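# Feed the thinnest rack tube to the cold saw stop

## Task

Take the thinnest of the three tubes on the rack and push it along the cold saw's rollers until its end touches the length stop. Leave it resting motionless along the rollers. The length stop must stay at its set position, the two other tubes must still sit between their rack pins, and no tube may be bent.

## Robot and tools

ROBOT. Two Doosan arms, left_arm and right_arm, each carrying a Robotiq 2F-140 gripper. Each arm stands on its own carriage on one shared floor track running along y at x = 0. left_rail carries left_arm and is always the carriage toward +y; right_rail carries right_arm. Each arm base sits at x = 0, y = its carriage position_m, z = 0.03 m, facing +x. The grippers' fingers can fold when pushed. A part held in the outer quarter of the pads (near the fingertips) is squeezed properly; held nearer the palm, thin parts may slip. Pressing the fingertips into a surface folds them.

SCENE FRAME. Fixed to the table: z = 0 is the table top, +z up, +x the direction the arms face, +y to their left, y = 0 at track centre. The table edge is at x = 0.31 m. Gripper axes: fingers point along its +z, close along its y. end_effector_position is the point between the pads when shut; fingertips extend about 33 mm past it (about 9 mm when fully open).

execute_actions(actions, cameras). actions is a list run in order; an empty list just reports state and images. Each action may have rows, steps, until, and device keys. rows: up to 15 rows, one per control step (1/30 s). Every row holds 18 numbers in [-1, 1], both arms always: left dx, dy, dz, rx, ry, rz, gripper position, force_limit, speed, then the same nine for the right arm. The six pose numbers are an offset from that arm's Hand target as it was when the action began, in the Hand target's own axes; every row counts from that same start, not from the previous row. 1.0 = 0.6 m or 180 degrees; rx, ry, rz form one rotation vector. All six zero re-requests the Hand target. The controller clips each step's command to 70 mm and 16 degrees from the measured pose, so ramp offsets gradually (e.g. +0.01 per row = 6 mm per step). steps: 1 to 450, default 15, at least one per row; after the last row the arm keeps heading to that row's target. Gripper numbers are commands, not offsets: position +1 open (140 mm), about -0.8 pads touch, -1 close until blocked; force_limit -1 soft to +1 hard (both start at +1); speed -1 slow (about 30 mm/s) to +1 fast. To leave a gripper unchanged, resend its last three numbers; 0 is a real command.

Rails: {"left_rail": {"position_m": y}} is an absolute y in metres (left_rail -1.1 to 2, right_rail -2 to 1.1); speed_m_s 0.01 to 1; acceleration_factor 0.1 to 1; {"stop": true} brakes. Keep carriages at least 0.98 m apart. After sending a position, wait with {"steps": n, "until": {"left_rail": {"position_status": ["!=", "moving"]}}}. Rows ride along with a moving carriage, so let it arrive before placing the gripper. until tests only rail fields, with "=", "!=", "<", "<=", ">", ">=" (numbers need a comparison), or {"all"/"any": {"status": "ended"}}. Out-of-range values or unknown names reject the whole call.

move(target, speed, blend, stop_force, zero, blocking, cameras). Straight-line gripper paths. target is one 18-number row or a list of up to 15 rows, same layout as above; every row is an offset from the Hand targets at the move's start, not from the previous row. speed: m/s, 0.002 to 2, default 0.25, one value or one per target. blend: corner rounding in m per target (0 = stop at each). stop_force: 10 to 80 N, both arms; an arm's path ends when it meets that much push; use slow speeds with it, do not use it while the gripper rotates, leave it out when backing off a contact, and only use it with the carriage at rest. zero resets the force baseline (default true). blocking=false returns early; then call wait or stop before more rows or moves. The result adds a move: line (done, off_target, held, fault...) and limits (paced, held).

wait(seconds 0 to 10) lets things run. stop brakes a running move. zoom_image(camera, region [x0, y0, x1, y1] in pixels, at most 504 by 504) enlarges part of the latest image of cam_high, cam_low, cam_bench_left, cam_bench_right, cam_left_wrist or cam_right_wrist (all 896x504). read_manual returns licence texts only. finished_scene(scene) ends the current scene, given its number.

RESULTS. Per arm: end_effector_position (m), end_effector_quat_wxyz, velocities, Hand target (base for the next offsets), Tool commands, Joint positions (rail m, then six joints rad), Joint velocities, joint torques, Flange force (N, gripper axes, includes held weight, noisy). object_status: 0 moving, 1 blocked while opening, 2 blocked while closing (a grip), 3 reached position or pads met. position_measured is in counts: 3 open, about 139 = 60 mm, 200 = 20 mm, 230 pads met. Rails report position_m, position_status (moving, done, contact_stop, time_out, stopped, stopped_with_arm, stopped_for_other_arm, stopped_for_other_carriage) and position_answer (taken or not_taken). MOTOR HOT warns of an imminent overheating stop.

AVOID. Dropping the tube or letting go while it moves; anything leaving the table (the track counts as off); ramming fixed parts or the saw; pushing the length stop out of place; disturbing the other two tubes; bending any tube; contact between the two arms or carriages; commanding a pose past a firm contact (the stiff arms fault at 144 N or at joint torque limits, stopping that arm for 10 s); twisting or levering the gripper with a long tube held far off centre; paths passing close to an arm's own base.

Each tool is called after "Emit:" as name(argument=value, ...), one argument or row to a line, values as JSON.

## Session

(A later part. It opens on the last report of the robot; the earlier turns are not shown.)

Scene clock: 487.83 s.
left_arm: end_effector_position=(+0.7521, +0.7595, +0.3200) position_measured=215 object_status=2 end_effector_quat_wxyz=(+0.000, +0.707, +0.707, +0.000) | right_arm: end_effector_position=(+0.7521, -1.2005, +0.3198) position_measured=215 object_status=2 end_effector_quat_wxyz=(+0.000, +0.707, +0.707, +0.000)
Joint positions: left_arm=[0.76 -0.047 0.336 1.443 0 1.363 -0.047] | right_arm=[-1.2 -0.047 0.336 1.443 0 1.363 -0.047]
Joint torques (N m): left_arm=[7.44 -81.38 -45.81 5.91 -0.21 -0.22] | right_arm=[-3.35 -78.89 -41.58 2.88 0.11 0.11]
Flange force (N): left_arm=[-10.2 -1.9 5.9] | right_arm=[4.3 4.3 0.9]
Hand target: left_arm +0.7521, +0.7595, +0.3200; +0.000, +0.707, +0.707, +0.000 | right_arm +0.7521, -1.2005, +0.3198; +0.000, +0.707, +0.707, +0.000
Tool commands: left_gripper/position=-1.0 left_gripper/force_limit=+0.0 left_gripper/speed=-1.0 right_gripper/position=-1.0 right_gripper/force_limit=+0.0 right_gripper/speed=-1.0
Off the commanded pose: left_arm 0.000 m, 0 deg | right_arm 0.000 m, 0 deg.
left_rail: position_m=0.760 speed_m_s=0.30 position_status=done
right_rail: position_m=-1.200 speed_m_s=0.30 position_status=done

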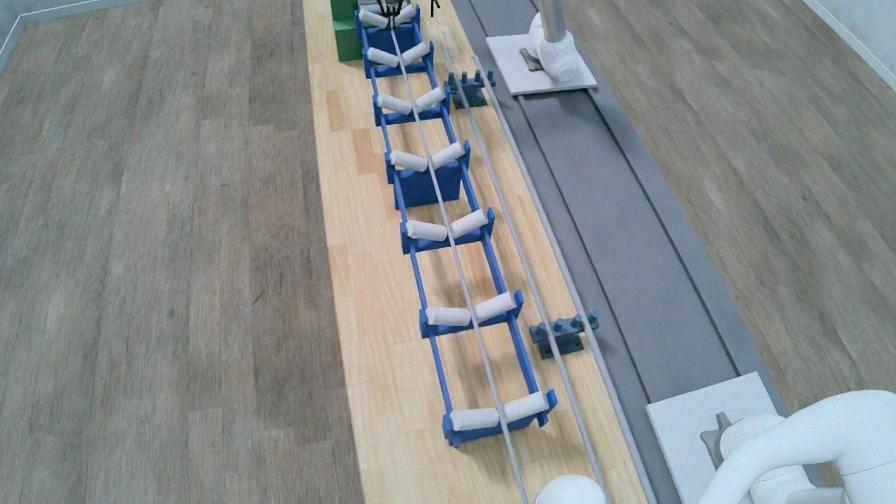

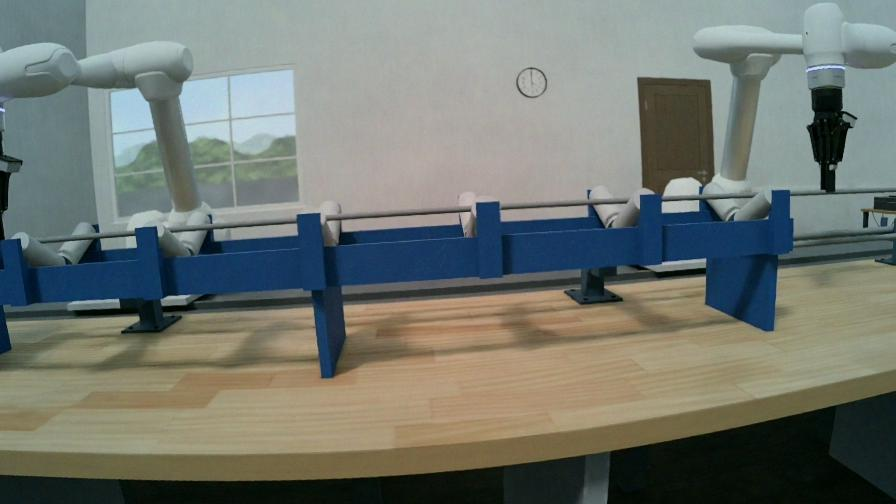

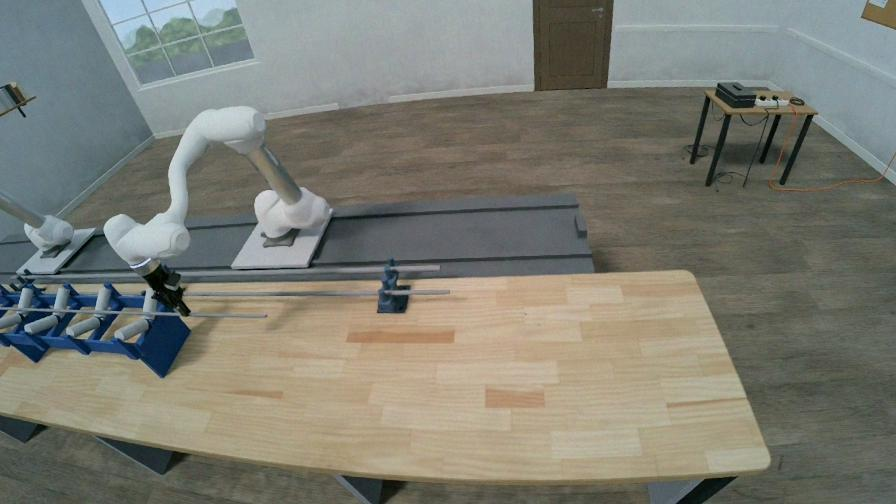

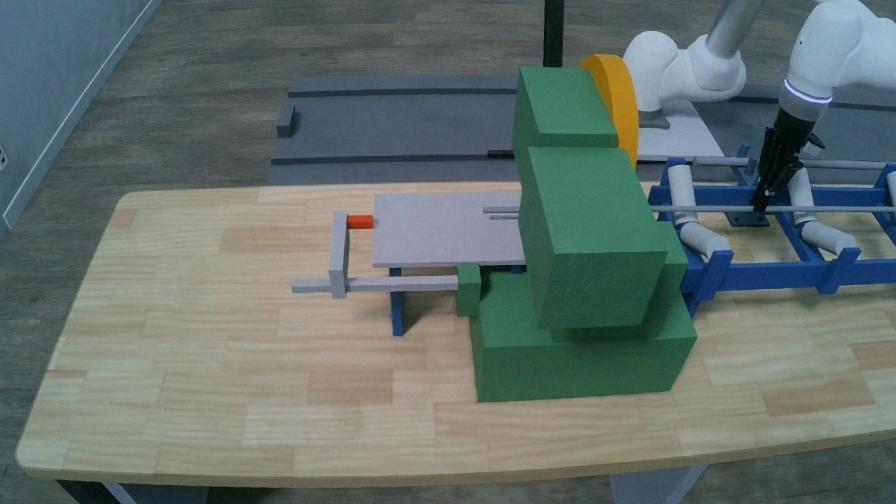

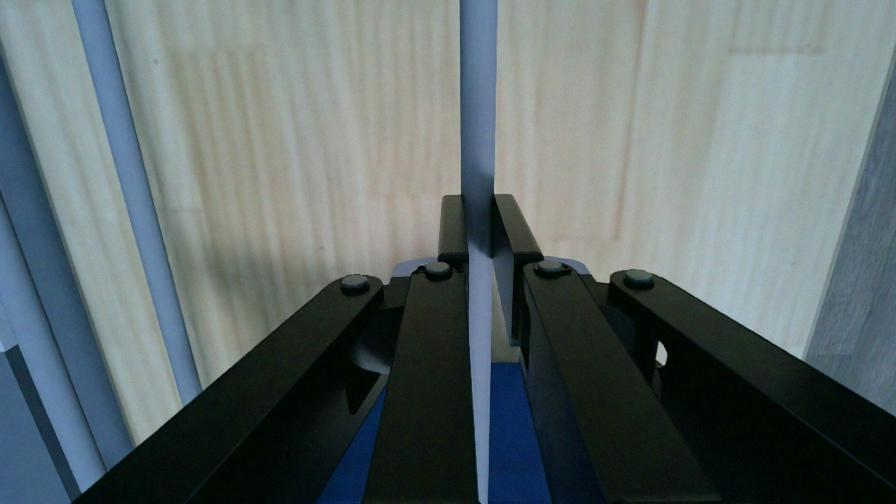

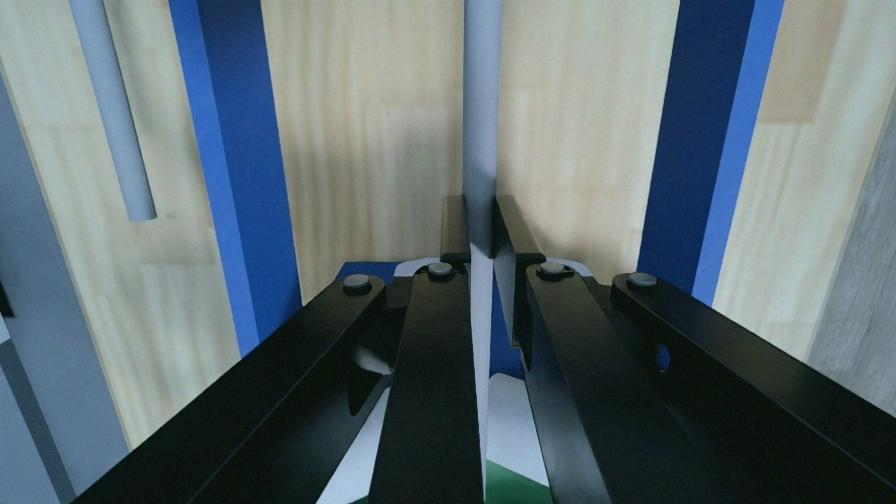

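Emit:
move(
  target=[0,0,0.0583,0,0,0,-1,0,-1, 0,0,0.0583,0,0,0,-1,0,-1],
  speed=0.03,
  stop_force=10,
)

Emit:
zoom_image(
  camera="cam_bench_right",
  region=[340, 140, 840, 320],
)

Scene clock: 551.77 s.
left_arm: end_effector_position=(+0.7521, +0.7595, +0.2868) position_measured=215 object_status=2 end_effector_quat_wxyz=(+0.000, +0.707, +0.707, +0.000) | right_arm: end_effector_position=(+0.7521, -1.2006, +0.2900) position_measured=215 object_status=2 end_effector_quat_wxyz=(+0.000, +0.707, +0.707, +0.000)
Joint positions: left_arm=[0.76 -0.047 0.348 1.487 0 1.307 -0.047] | right_arm=[-1.2 -0.047 0.347 1.483 0 1.312 -0.047]
Joint torques (N m): left_arm=[6.82 -70.49 -37.58 5.97 -0.87 -0.3] | right_arm=[-3.36 -50.62 -25.94 2.92 -3.15 0.1]
Flange force (N): left_arm=[-8.3 -2.7 -8.8] | right_arm=[4.3 -5.5 -35.4]
Hand target: left_arm +0.7521, +0.7595, +0.2868; +0.000, +0.707, +0.707, +0.000 (not the last commanded pose) | right_arm +0.7521, -1.2006, +0.2900; +0.000, +0.707, +0.707, +0.000 (not the last commanded pose)
Off the commanded pose: left_arm 0.002 m, 0 deg | right_arm 0.005 m, 0 deg.
left_rail: position_m=0.760 speed_m_s=0.30 position_status=done
right_rail: position_m=-1.200 speed_m_s=0.30 position_status=done
move: contact (left_arm, right_arm)

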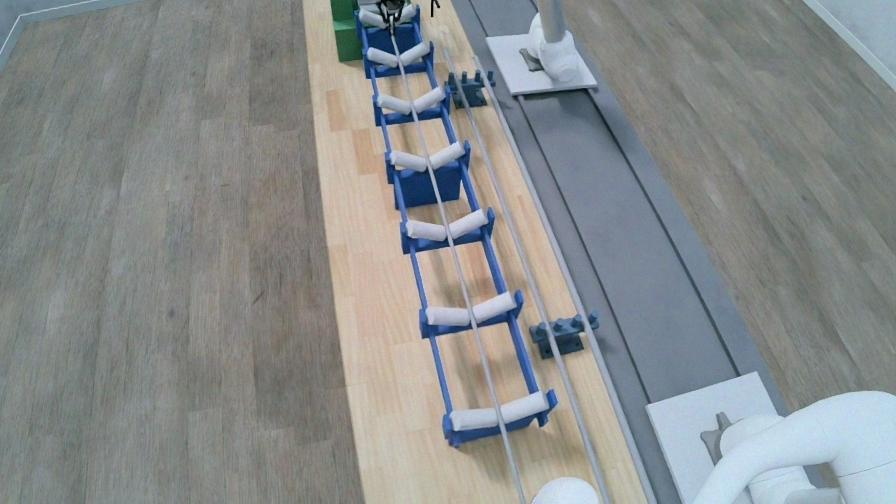

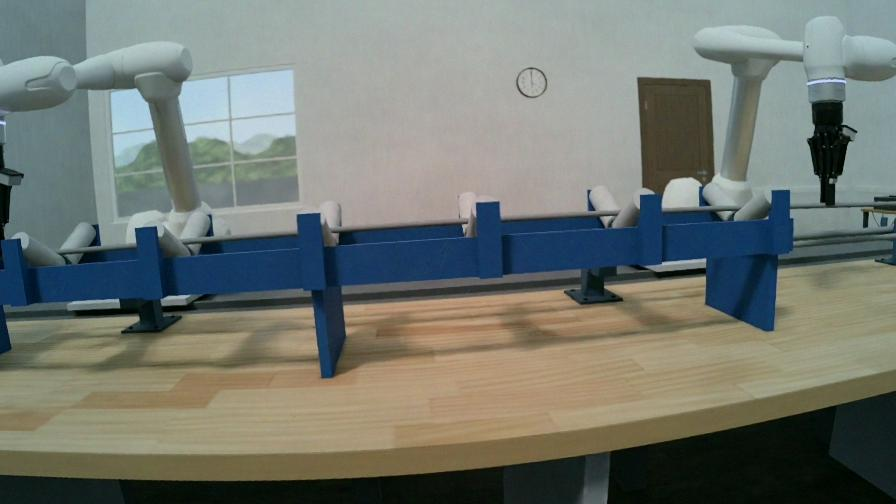

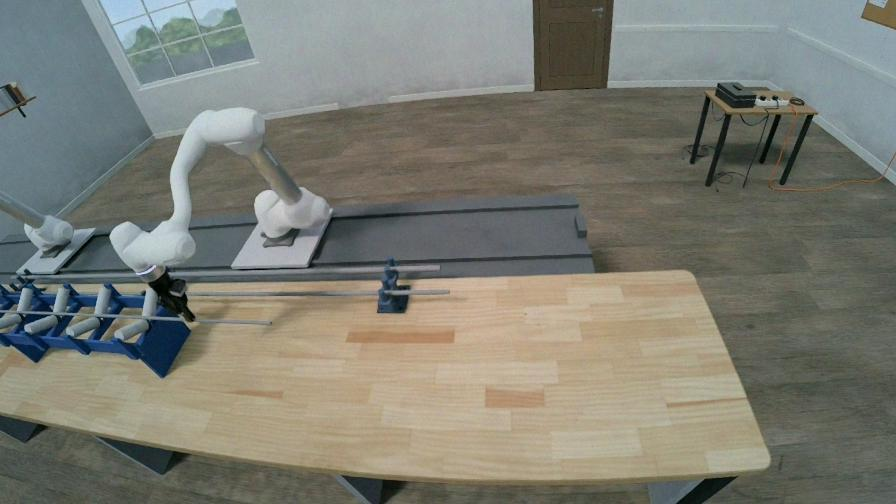

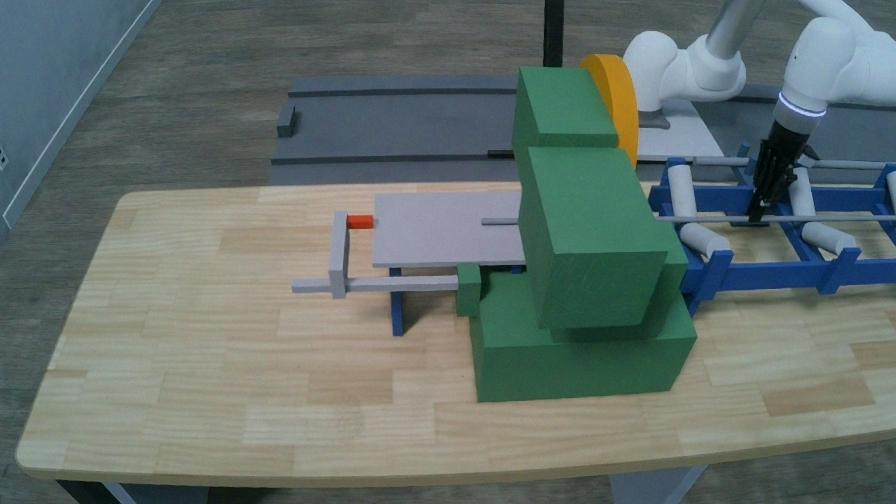

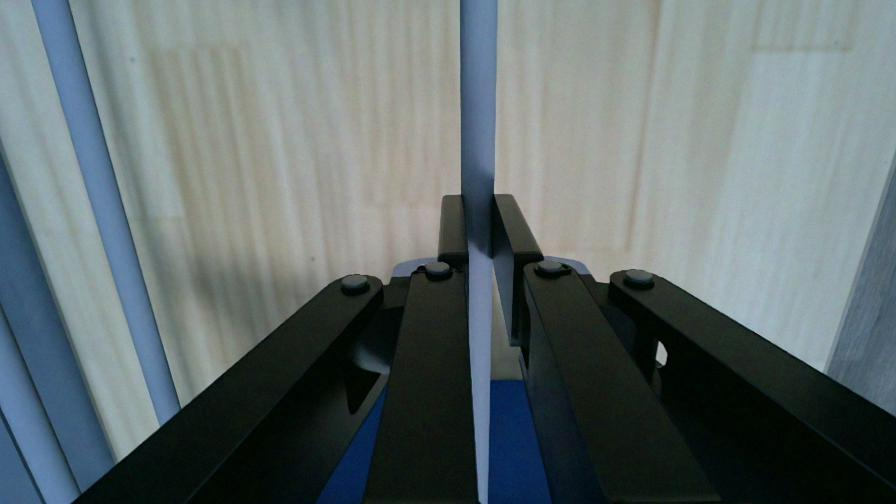

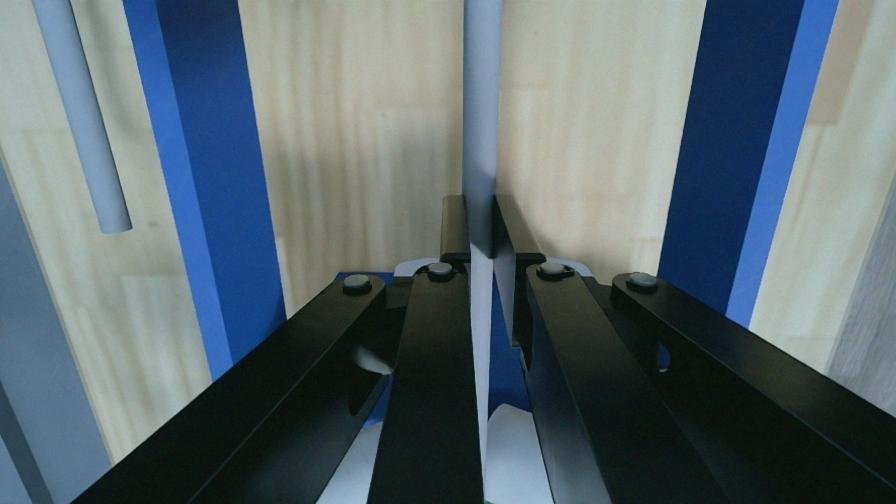

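Scaled by 1.008 from the camera's 896x504 image, which has a finer 1280x720 frame.

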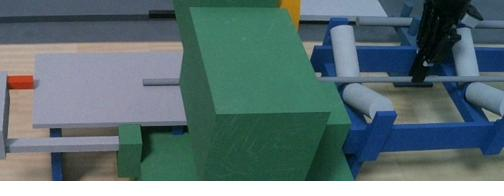

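Emit:
move(
  target=[0,0,-0.005,0,0,0,-1,0,-1, 0,0,-0.0042,0,0,0,-1,0,-1],
  speed=0.03,
  cameras=[],
)

Scene clock: 561.77 s.
left_arm: end_effector_position=(+0.7521, +0.7595, +0.2898) position_measured=215 object_status=2 end_effector_quat_wxyz=(+0.000, +0.707, +0.707, +0.000) | right_arm: end_effector_position=(+0.7521, -1.2006, +0.2925) position_measured=215 object_status=2 end_effector_quat_wxyz=(+0.000, +0.707, +0.707, +0.000)
Joint positions: left_arm=[0.76 -0.047 0.347 1.483 0 1.312 -0.047] | right_arm=[-1.2 -0.047 0.346 1.479 0 1.316 -0.047]
Joint torques (N m): left_arm=[6.79 -77.69 -42.24 5.88 -0.92 -0.23] | right_arm=[-3.28 -79.64 -40.95 2.91 0.09 0.15]
Flange force (N): left_arm=[-8.2 -2.0 -0.7] | right_arm=[4.2 4.8 0.7]
Hand target: left_arm +0.7521, +0.7595, +0.2898; +0.000, +0.707, +0.707, +0.000 | right_arm +0.7521, -1.2006, +0.2925; +0.000, +0.707, +0.707, +0.000
Off the commanded pose: left_arm 0.000 m, 0 deg | right_arm 0.000 m, 0 deg.
left_rail: position_m=0.760 speed_m_s=0.30 position_status=done
right_rail: position_m=-1.200 speed_m_s=0.30 position_status=done
move: done
No camera images: "cameras" was empty.

Emit:
execute_actions(
  actions=[
    {"rows":[[0,0,-0.003,0,0,0,-0.2,0,-0.5, 0,0,0,0,0,0,-0.2,0,-0.5]],"steps":40},
  ],
  cameras=["cam_left_wrist","cam_right_wrist","cam_bench_right"],
)

Scene clock: 574.57 s.
left_arm: end_effector_position=(+0.7521, +0.7595, +0.2916) position_measured=154 object_status=3 end_effector_quat_wxyz=(+0.000, +0.707, +0.707, +0.000) | right_arm: end_effector_position=(+0.7521, -1.2006, +0.2925) position_measured=154 object_status=3 end_effector_quat_wxyz=(+0.000, +0.707, +0.707, +0.000)
Joint positions: left_arm=[0.76 -0.047 0.346 1.48 0 1.315 -0.047] | right_arm=[-1.2 -0.047 0.346 1.479 0 1.316 -0.047]
Joint torques (N m): left_arm=[4.63 -79.38 -43.48 4.76 -0.26 -0.21] | right_arm=[-0.95 -76.57 -38.83 3.96 0.16 0.13]
Flange force (N): left_arm=[-5.8 -1.7 2.3] | right_arm=[1.2 4.2 -3.3]
Hand target: left_arm +0.7521, +0.7595, +0.2916; +0.000, +0.707, +0.707, +0.000 | right_arm +0.7521, -1.2006, +0.2925; +0.000, +0.707, +0.707, +0.000
Off the commanded pose: left_arm 0.000 m, 0 deg | right_arm 0.000 m, 0 deg.
left_rail: position_m=0.760 speed_m_s=0.30 position_status=done
right_rail: position_m=-1.200 speed_m_s=0.30 position_status=done
Images, in order (width x height): cam_bench_right 896x504, cam_left_wrist 896x504, cam_right_wrist 896x504.

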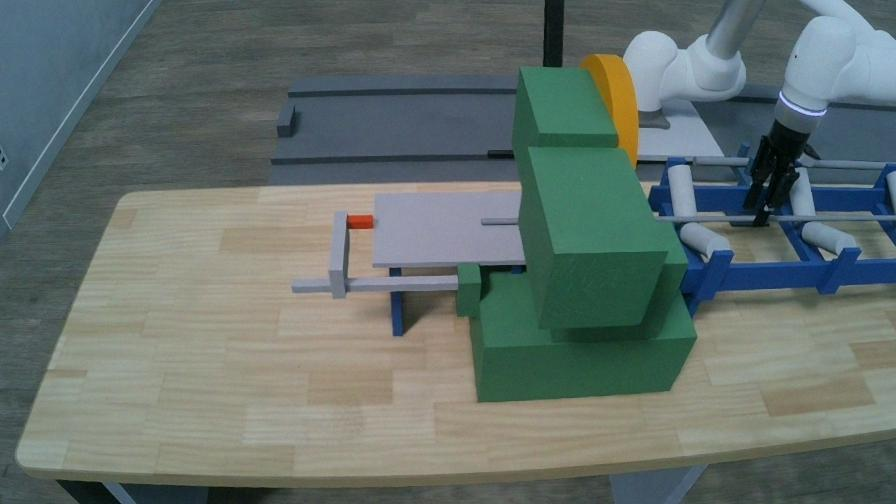

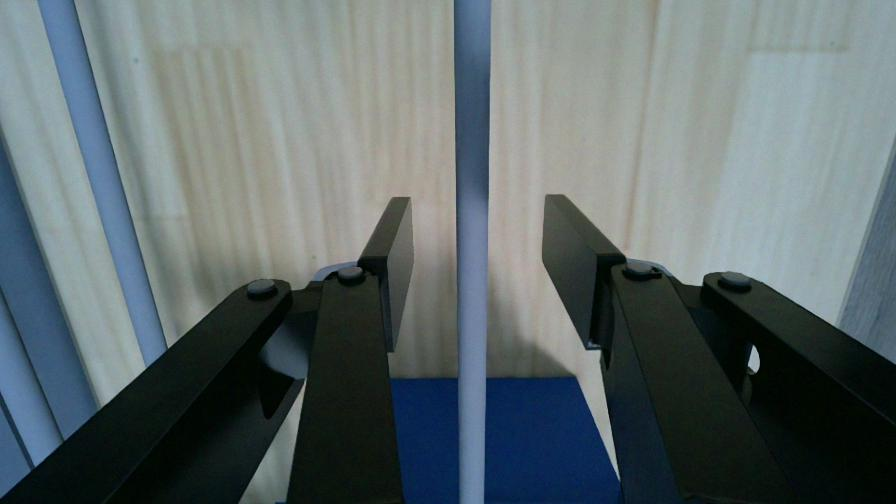

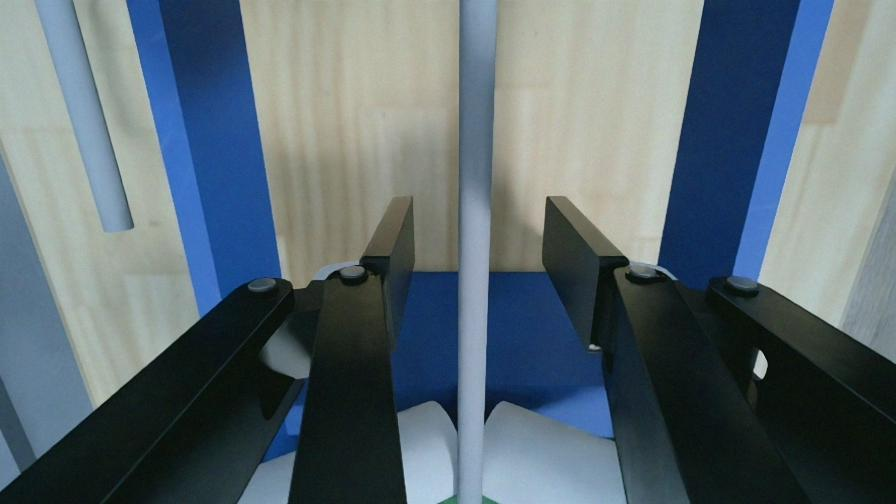

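Emit:
zoom_image(
  camera="cam_right_wrist",
  region=[380, 360, 600, 504],
)

Scaled by 2.291 from the camera's 896x504 image, which has a finer 1280x720 frame.

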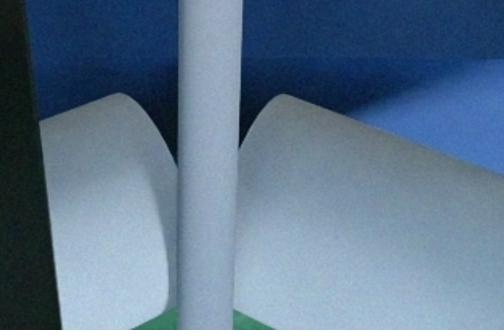

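Emit:
execute_actions(
  actions=[
    {"left_rail":{"position_m":0.96},"steps":120,"until":{"all":{"status":"ended"}}},
  ],
  cameras=[],
)

Emit:
move(
  target=[0,-0.001,0.0,0,0,0,-0.2,0,-0.5, 0,0,-0.1667,0,0,0,-0.2,0,-0.5],
  speed=0.2,
  cameras=["cam_left_wrist"],
)

Emit:
execute_actions(
  actions=[
    {"rows":[[0,0,0,0,0,0,-1,0,-1, 0,0,0,0,0,0,-0.2,0,-0.5]],"steps":75},
  ],
  cameras=["cam_left_wrist","cam_right_wrist","cam_bench_left"],
)

Scene clock: 589.43 s.
left_arm: end_effector_position=(+0.7521, +0.9594, +0.2916) position_measured=154 object_status=3 end_effector_quat_wxyz=(+0.000, +0.707, +0.707, +0.000) | right_arm: end_effector_position=(+0.7521, -1.2006, +0.2925) position_measured=154 object_status=3 end_effector_quat_wxyz=(+0.000, +0.707, +0.707, +0.000)
Joint positions: left_arm=[0.96 -0.047 0.346 1.48 0 1.315 -0.047] | right_arm=[-1.2 -0.047 0.346 1.479 0 1.316 -0.047]
Joint torques (N m): left_arm=[4.67 -79.13 -43.62 4.67 -0.25 -0.23] | right_arm=[-1.14 -76.59 -38.88 4 0.13 0.12]
Flange force (N): left_arm=[-5.2 -2.6 2.8] | right_arm=[1.4 4.3 -3.1]
Hand target: left_arm +0.7521, +0.9594, +0.2916; +0.000, +0.707, +0.707, +0.000 | right_arm +0.7521, -1.2006, +0.2925; +0.000, +0.707, +0.707, +0.000
Tool commands: left_gripper/position=-0.2 left_gripper/force_limit=+0.0 left_gripper/speed=-0.5 right_gripper/position=-0.2 right_gripper/force_limit=+0.0 right_gripper/speed=-0.5
Off the commanded pose: left_arm 0.000 m, 0 deg | right_arm 0.000 m, 0 deg.
left_rail: position_m=0.960 speed_m_s=0.30 position_status=done
right_rail: position_m=-1.200 speed_m_s=0.30 position_status=done
No camera images: "cameras" was empty.

Scene clock: 590.43 s.
left_arm: end_effector_position=(+0.7515, +0.9595, +0.2916) position_measured=154 object_status=3 end_effector_quat_wxyz=(+0.000, +0.707, +0.707, +0.000) | right_arm: end_effector_position=(+0.7521, -1.2006, +0.3925) position_measured=154 object_status=3 end_effector_quat_wxyz=(+0.000, +0.707, +0.707, +0.000)
Joint positions: left_arm=[0.96 -0.047 0.345 1.482 0 1.314 -0.047] | right_arm=[-1.2 -0.047 0.318 1.335 0 1.488 -0.047]
Joint torques (N m): left_arm=[4.52 -79.58 -43.32 4.69 -0.31 -0.23] | right_arm=[-0.69 -74.65 -39.87 4.08 0.13 0.17]
Flange force (N): left_arm=[-5.8 -0.4 2.8] | right_arm=[0.8 4.1 -4.4]
Hand target: left_arm +0.7515, +0.9595, +0.2916; +0.000, +0.707, +0.707, +0.000 | right_arm +0.7521, -1.2006, +0.3925; +0.000, +0.707, +0.707, +0.000
Off the commanded pose: left_arm 0.000 m, 0 deg | right_arm 0.000 m, 0 deg.
left_rail: position_m=0.960 speed_m_s=0.30 position_status=done
right_rail: position_m=-1.200 speed_m_s=0.30 position_status=done
move: done
Images, in order (width x height): cam_left_wrist 896x504.

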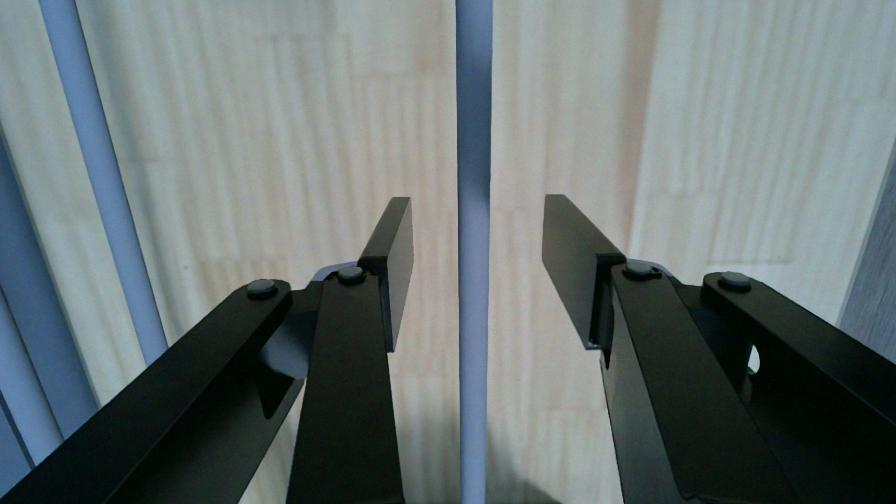

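Scene clock: 593.13 s.
left_arm: end_effector_position=(+0.7515, +0.9595, +0.2916) position_measured=232 object_status=3 end_effector_quat_wxyz=(+0.000, +0.707, +0.707, +0.000) | right_arm: end_effector_position=(+0.7521, -1.2006, +0.3925) position_measured=154 object_status=3 end_effector_quat_wxyz=(+0.000, +0.707, +0.707, +0.000)
Joint positions: left_arm=[0.96 -0.047 0.345 1.482 0 1.314 -0.047] | right_arm=[-1.2 -0.047 0.318 1.335 0 1.488 -0.047]
Joint torques (N m): left_arm=[4.76 -77.29 -42.23 4.73 -0.52 -0.24] | right_arm=[-1.46 -74.83 -40.04 4.11 0.14 0.15]
Flange force (N): left_arm=[-5.8 -1.5 0.0] | right_arm=[1.8 4.0 -4.0]
Hand target: left_arm +0.7515, +0.9595, +0.2916; +0.000, +0.707, +0.707, +0.000 | right_arm +0.7521, -1.2006, +0.3925; +0.000, +0.707, +0.707, +0.000
Off the commanded pose: left_arm 0.000 m, 0 deg | right_arm 0.000 m, 0 deg.
left_rail: position_m=0.960 speed_m_s=0.30 position_status=done
right_rail: position_m=-1.200 speed_m_s=0.30 position_status=done
Images, in order (width x height): cam_bench_left 896x504, cam_left_wrist 896x504, cam_right_wrist 896x504.

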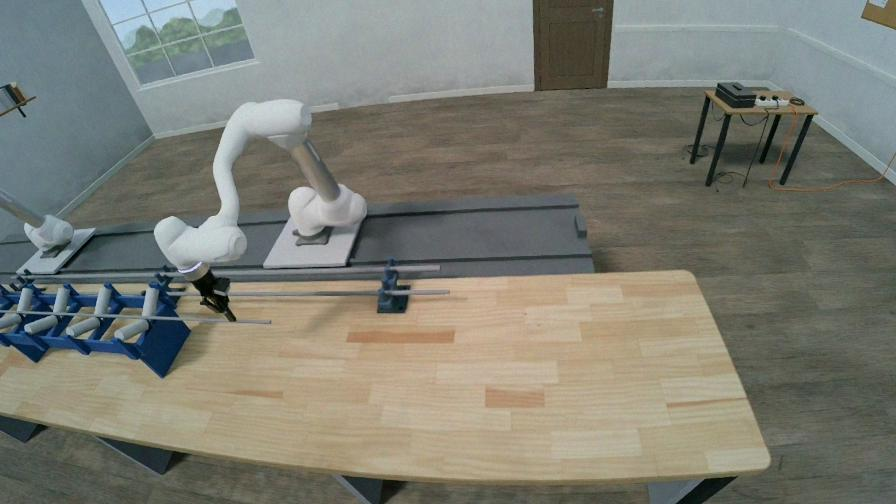

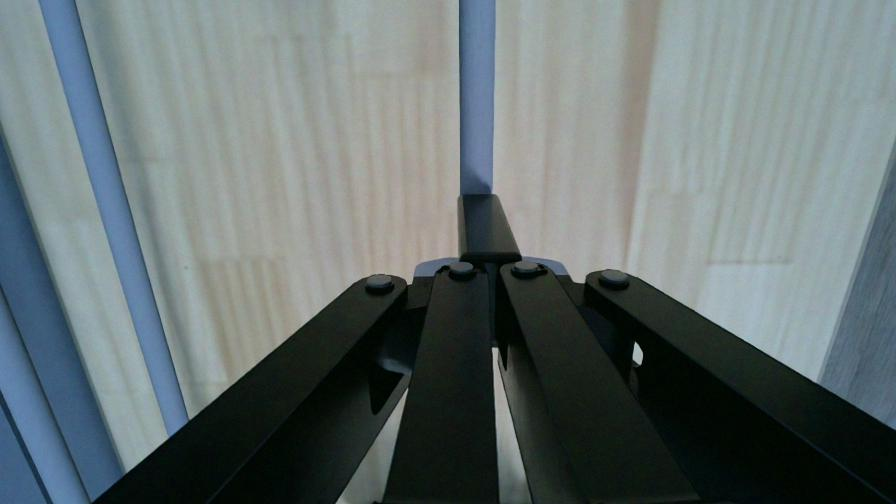

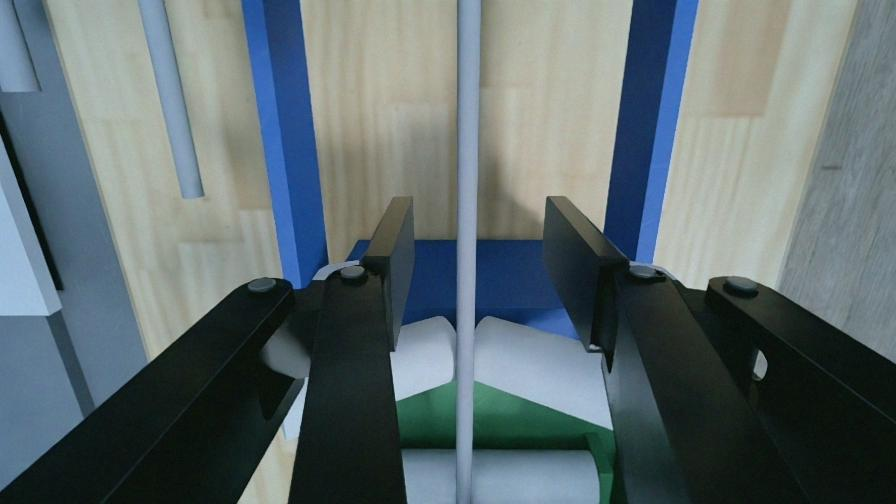

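Emit:
execute_actions(
  actions=[
    {"rows":[[0,0,0,0,0,0,-0.2,0,-0.5, 0,0,0,0,0,0,-0.2,0,-0.5]],"steps":40},
  ],
  cameras=["cam_left_wrist","cam_bench_left"],
)

Emit:
zoom_image(
  camera="cam_left_wrist",
  region=[360, 150, 600, 300],
)

Emit:
zoom_image(
  camera="cam_bench_left",
  region=[100, 250, 350, 380],
)

Scene clock: 607.23 s.
left_arm: end_effector_position=(+0.7515, +0.9595, +0.2916) position_measured=154 object_status=3 end_effector_quat_wxyz=(+0.000, +0.707, +0.707, +0.000) | right_arm: end_effector_position=(+0.7521, -1.2006, +0.3925) position_measured=154 object_status=3 end_effector_quat_wxyz=(+0.000, +0.707, +0.707, +0.000)
Joint positions: left_arm=[0.96 -0.047 0.345 1.482 0 1.314 -0.047] | right_arm=[-1.2 -0.047 0.318 1.335 0 1.488 -0.047]
Joint torques (N m): left_arm=[5.19 -79.68 -43.35 4.79 -0.27 -0.2] | right_arm=[-1.18 -74.83 -40.01 4.09 0.2 0.1]
Flange force (N): left_arm=[-6.8 -0.4 3.1] | right_arm=[1.4 4.8 -3.5]
Hand target: left_arm +0.7515, +0.9595, +0.2916; +0.000, +0.707, +0.707, +0.000 | right_arm +0.7521, -1.2006, +0.3925; +0.000, +0.707, +0.707, +0.000
Off the commanded pose: left_arm 0.000 m, 0 deg | right_arm 0.000 m, 0 deg.
left_rail: position_m=0.960 speed_m_s=0.30 position_status=done
right_rail: position_m=-1.200 speed_m_s=0.30 position_status=done
Images, in order (width x height): cam_bench_left 896x504, cam_left_wrist 896x504.

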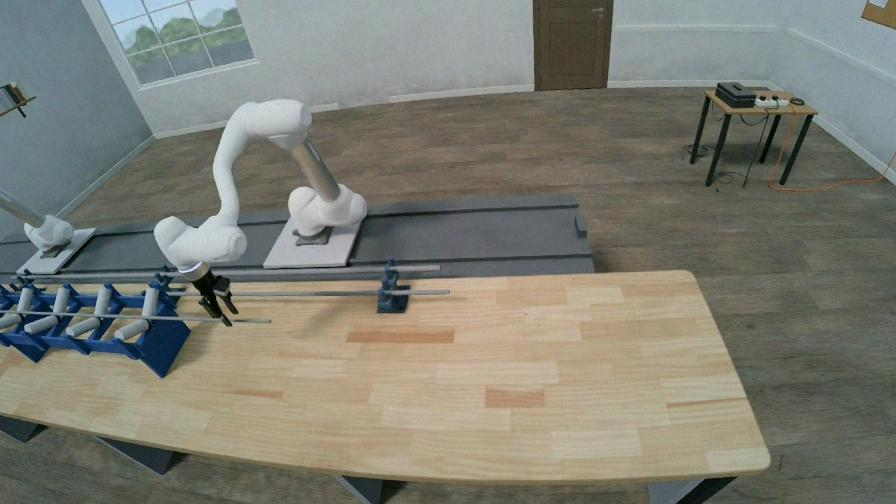

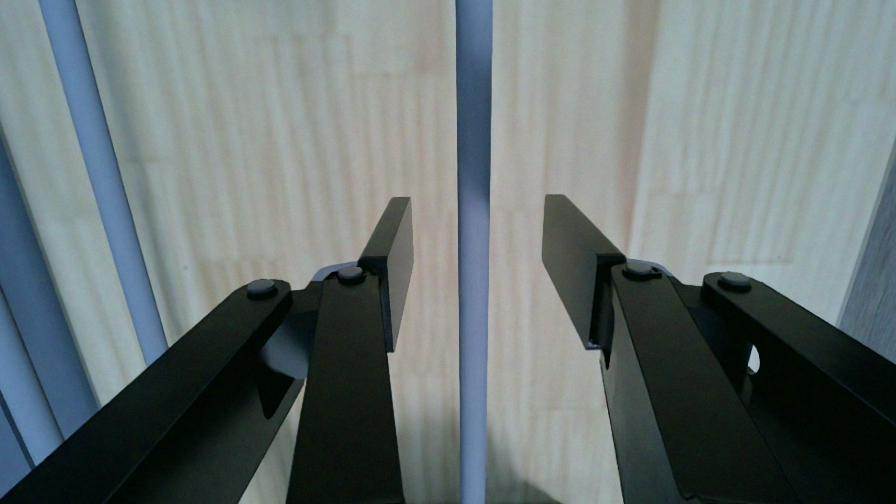

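Scaled by 2.100 from the camera's 896x504 image, which has a finer 1280x720 frame.

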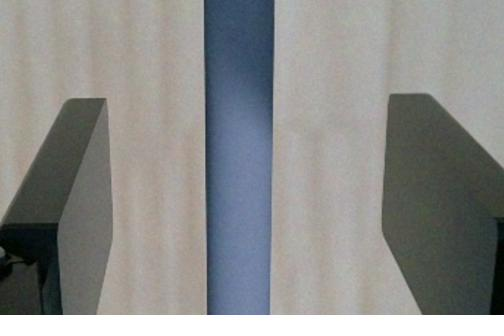

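Scaled by 2.016 from the camera's 896x504 image, which has a finer 1280x720 frame.

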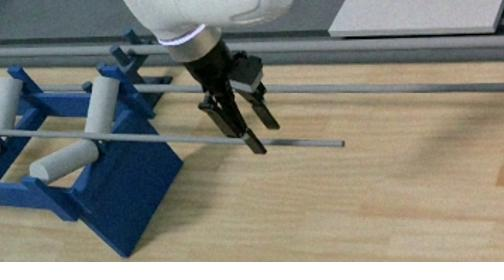

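Emit:
move(
  target=[0,0,0.0133,0,0,0,-0.2,0,-0.5, 0,0,0,0,0,0,-0.2,0,-0.5],
  speed=0.1,
  cameras=[],
)

Emit:
execute_actions(
  actions=[
    {"rows":[[0,0,0,0,0,0,-1,0,-1, 0,0,0,0,0,0,-0.2,0,-0.5]],"steps":75},
  ],
  cameras=["cam_left_wrist","cam_bench_left"],
)

Emit:
zoom_image(
  camera="cam_bench_left",
  region=[100, 250, 350, 380],
)

Scene clock: 625.20 s.
left_arm: end_effector_position=(+0.7515, +0.9595, +0.2837) position_measured=154 object_status=3 end_effector_quat_wxyz=(+0.000, +0.707, +0.707, +0.000) | right_arm: end_effector_position=(+0.7521, -1.2006, +0.3925) position_measured=154 object_status=3 end_effector_quat_wxyz=(+0.000, +0.707, +0.707, +0.000)
Joint positions: left_arm=[0.96 -0.047 0.349 1.492 0 1.301 -0.047] | right_arm=[-1.2 -0.047 0.318 1.335 0 1.488 -0.047]
Joint torques (N m): left_arm=[4.77 -79.42 -44.09 4.66 -0.09 -0.21] | right_arm=[-1.19 -74.93 -40.01 4.13 0.16 0.17]
Flange force (N): left_arm=[-5.6 -3.1 4.4] | right_arm=[1.4 4.4 -3.9]
Hand target: left_arm +0.7515, +0.9595, +0.2836; +0.000, +0.707, +0.707, +0.000 | right_arm +0.7521, -1.2006, +0.3925; +0.000, +0.707, +0.707, +0.000
Off the commanded pose: left_arm 0.000 m, 0 deg | right_arm 0.000 m, 0 deg.
left_rail: position_m=0.960 speed_m_s=0.30 position_status=done
right_rail: position_m=-1.200 speed_m_s=0.30 position_status=done
move: done
No camera images: "cameras" was empty.

Scene clock: 627.90 s.
left_arm: end_effector_position=(+0.7515, +0.9595, +0.2836) position_measured=214 object_status=2 end_effector_quat_wxyz=(+0.000, +0.707, +0.707, +0.000) | right_arm: end_effector_position=(+0.7521, -1.2006, +0.3925) position_measured=154 object_status=3 end_effector_quat_wxyz=(+0.000, +0.707, +0.707, +0.000)
Joint positions: left_arm=[0.96 -0.047 0.349 1.492 0 1.301 -0.047] | right_arm=[-1.2 -0.047 0.318 1.335 0 1.488 -0.047]
Joint torques (N m): left_arm=[4.32 -79.78 -44.36 4.44 -1.03 -0.43] | right_arm=[-1.16 -75.03 -40.02 4.11 0.2 0.12]
Flange force (N): left_arm=[-5.1 -2.8 3.0] | right_arm=[1.4 4.6 -3.8]
Hand target: left_arm +0.7515, +0.9595, +0.2836; +0.000, +0.707, +0.707, +0.000 | right_arm +0.7521, -1.2006, +0.3925; +0.000, +0.707, +0.707, +0.000
Off the commanded pose: left_arm 0.000 m, 0 deg | right_arm 0.000 m, 0 deg.
left_rail: position_m=0.960 speed_m_s=0.30 position_status=done
right_rail: position_m=-1.200 speed_m_s=0.30 position_status=done
Images, in order (width x height): cam_bench_left 896x504, cam_left_wrist 896x504.

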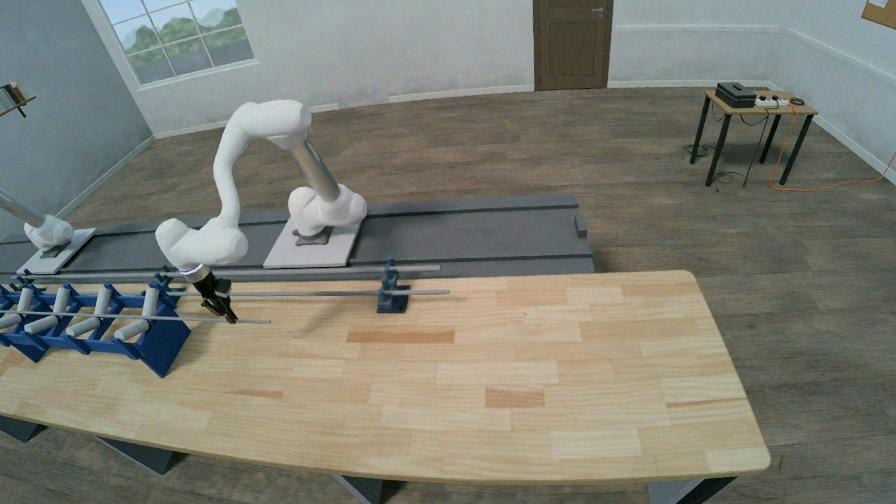

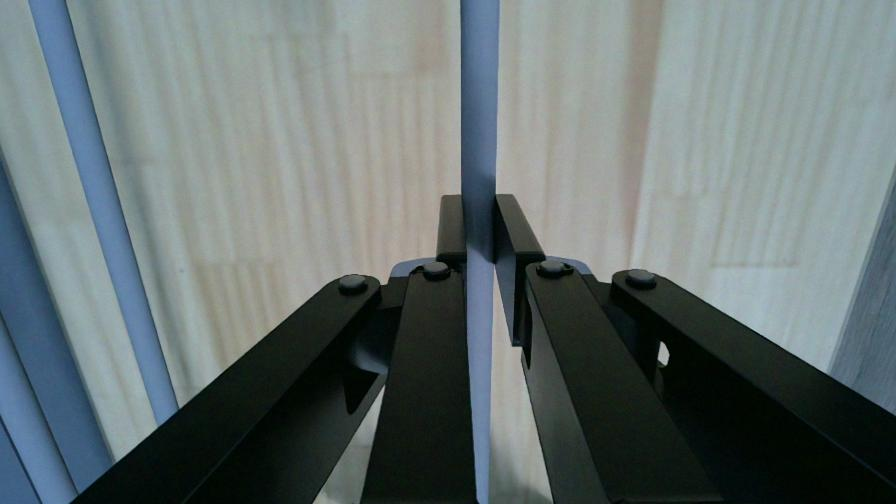

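Scaled by 2.016 from the camera's 896x504 image, which has a finer 1280x720 frame.

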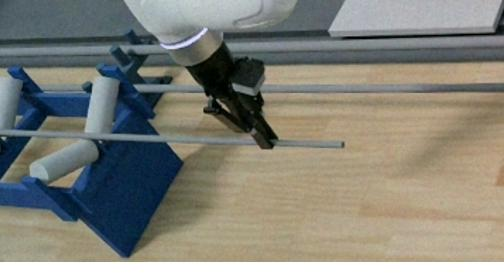

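Emit:
execute_actions(
  actions=[
    {"left_rail":{"position_m":0.78,"speed_m_s":0.15,"acceleration_factor":0.4},"steps":150,"until":{"all":{"status":"ended"}}},
  ],
  cameras=["cam_bench_right","cam_right_wrist","cam_left_wrist"],
)

Emit:
zoom_image(
  camera="cam_bench_right",
  region=[340, 180, 540, 300],
)

Scene clock: 637.30 s.
left_arm: end_effector_position=(+0.7515, +0.7795, +0.2836) position_measured=214 object_status=2 end_effector_quat_wxyz=(+0.000, +0.707, +0.707, +0.000) | right_arm: end_effector_position=(+0.7521, -1.2006, +0.3925) position_measured=154 object_status=3 end_effector_quat_wxyz=(+0.000, +0.707, +0.707, +0.000)
Joint positions: left_arm=[0.78 -0.047 0.349 1.492 0 1.301 -0.047] | right_arm=[-1.2 -0.047 0.318 1.335 0 1.488 -0.047]
Joint torques (N m): left_arm=[4.34 -77.56 -43.54 4.61 -1.62 -0.43] | right_arm=[-1.05 -75.28 -40.17 4.09 0.13 0.12]
Flange force (N): left_arm=[-5.2 -3.9 0.1] | right_arm=[1.2 5.1 -3.4]
Hand target: left_arm +0.7515, +0.7795, +0.2836; +0.000, +0.707, +0.707, +0.000 | right_arm +0.7521, -1.2006, +0.3925; +0.000, +0.707, +0.707, +0.000
Tool commands: left_gripper/position=-1.0 left_gripper/force_limit=+0.0 left_gripper/speed=-1.0 right_gripper/position=-0.2 right_gripper/force_limit=+0.0 right_gripper/speed=-0.5
Off the commanded pose: left_arm 0.000 m, 0 deg | right_arm 0.000 m, 0 deg.
left_rail: position_m=0.780 speed_m_s=0.15 position_status=done
right_rail: position_m=-1.200 speed_m_s=0.30 position_status=done
Images, in order (width x height): cam_bench_right 896x504, cam_left_wrist 896x504, cam_right_wrist 896x504.

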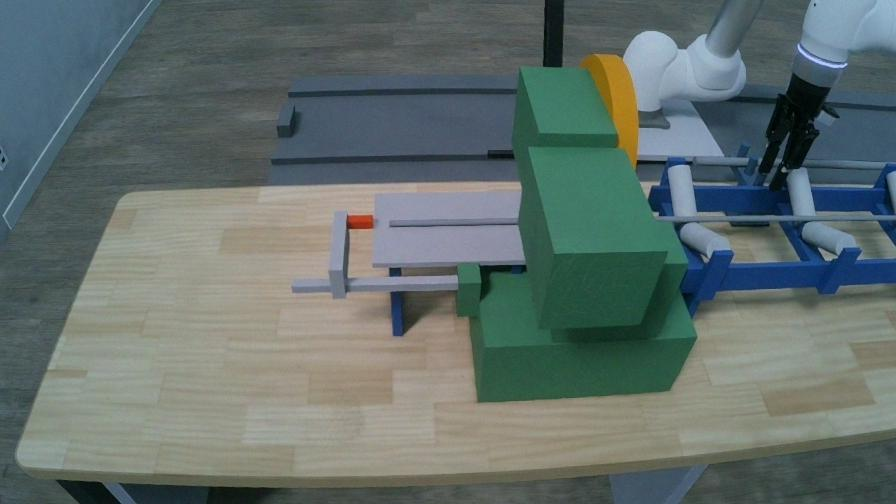

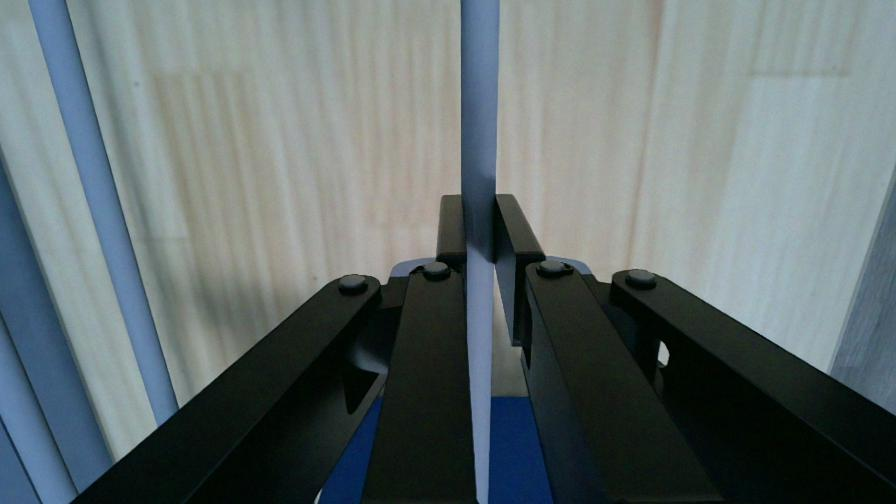

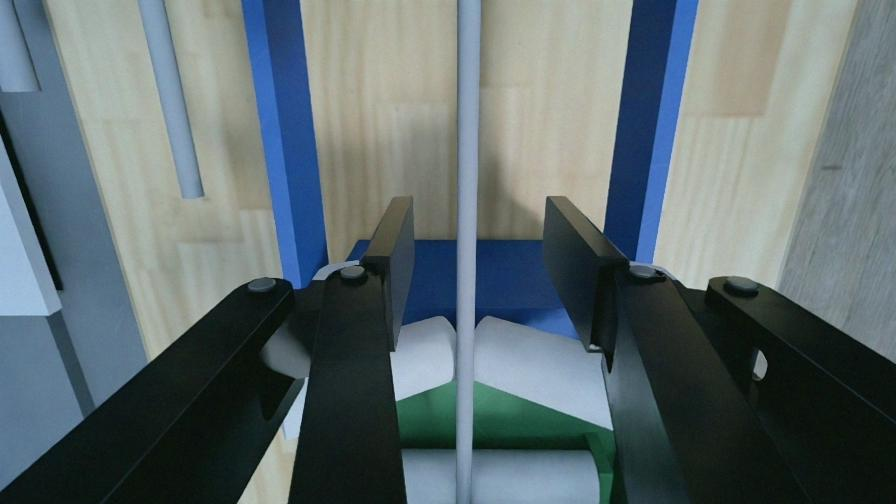

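Scaled by 2.520 from the camera's 896x504 image, which has a finer 1280x720 frame.

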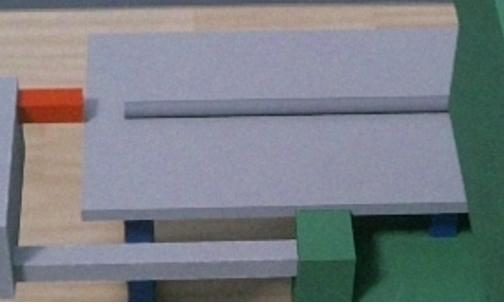

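Emit:
execute_actions(
  actions=[
    {"rows":[[0,0,-0.0025,0,0,0,-0.55,0,-0.5, 0,0,0,0,0,0,-0.2,0,-0.5]],"steps":30},
    {"rows":[[0,0,0,0,0,0,-1,-1,-1, 0,0,0,0,0,0,-0.2,0,-0.5]],"steps":60},
  ],
  cameras=["cam_left_wrist"],
)

Scene clock: 697.03 s.
left_arm: end_effector_position=(+0.7515, +0.7795, +0.2852) position_measured=212 object_status=2 end_effector_quat_wxyz=(+0.000, +0.707, +0.707, +0.000) | right_arm: end_effector_position=(+0.7521, -1.2006, +0.3925) position_measured=154 object_status=3 end_effector_quat_wxyz=(+0.000, +0.707, +0.707, +0.000)
Joint positions: left_arm=[0.78 -0.047 0.348 1.49 0 1.303 -0.047] | right_arm=[-1.2 -0.047 0.318 1.335 0 1.488 -0.047]
Joint torques (N m): left_arm=[4.35 -78.45 -44.7 4.52 -1.54 -0.34] | right_arm=[-0.81 -74.92 -39.96 4.11 0.13 0.15]
Flange force (N): left_arm=[-5.1 -5.5 1.4] | right_arm=[1.0 4.2 -4.4]
Flange force at the end of the 1st action (N): left_arm=[-5.5 -0.9 2.8] | right_arm=[1.0 4.6 -3.7]
Hand target: left_arm +0.7515, +0.7795, +0.2851; +0.000, +0.707, +0.707, +0.000 | right_arm +0.7521, -1.2006, +0.3925; +0.000, +0.707, +0.707, +0.000
Off the commanded pose: left_arm 0.000 m, 0 deg | right_arm 0.000 m, 0 deg.
left_rail: position_m=0.780 speed_m_s=0.15 position_status=done
right_rail: position_m=-1.200 speed_m_s=0.30 position_status=done
Images, in order (width x height): cam_left_wrist 896x504.

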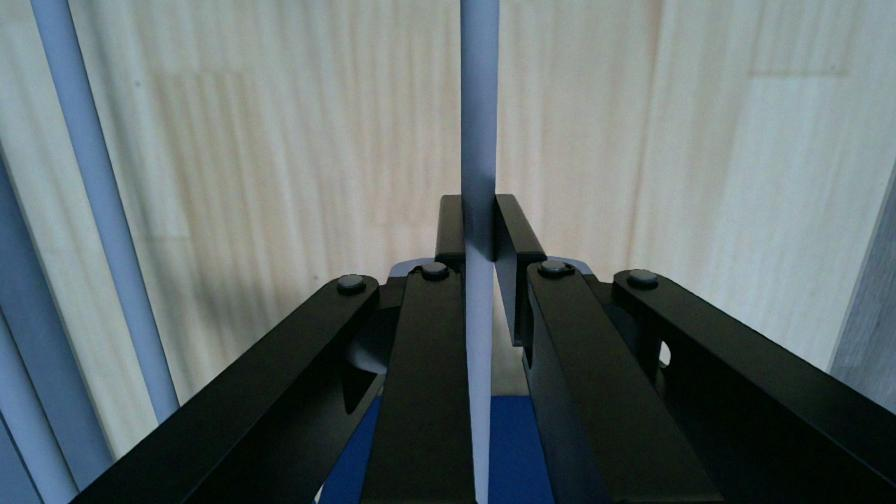

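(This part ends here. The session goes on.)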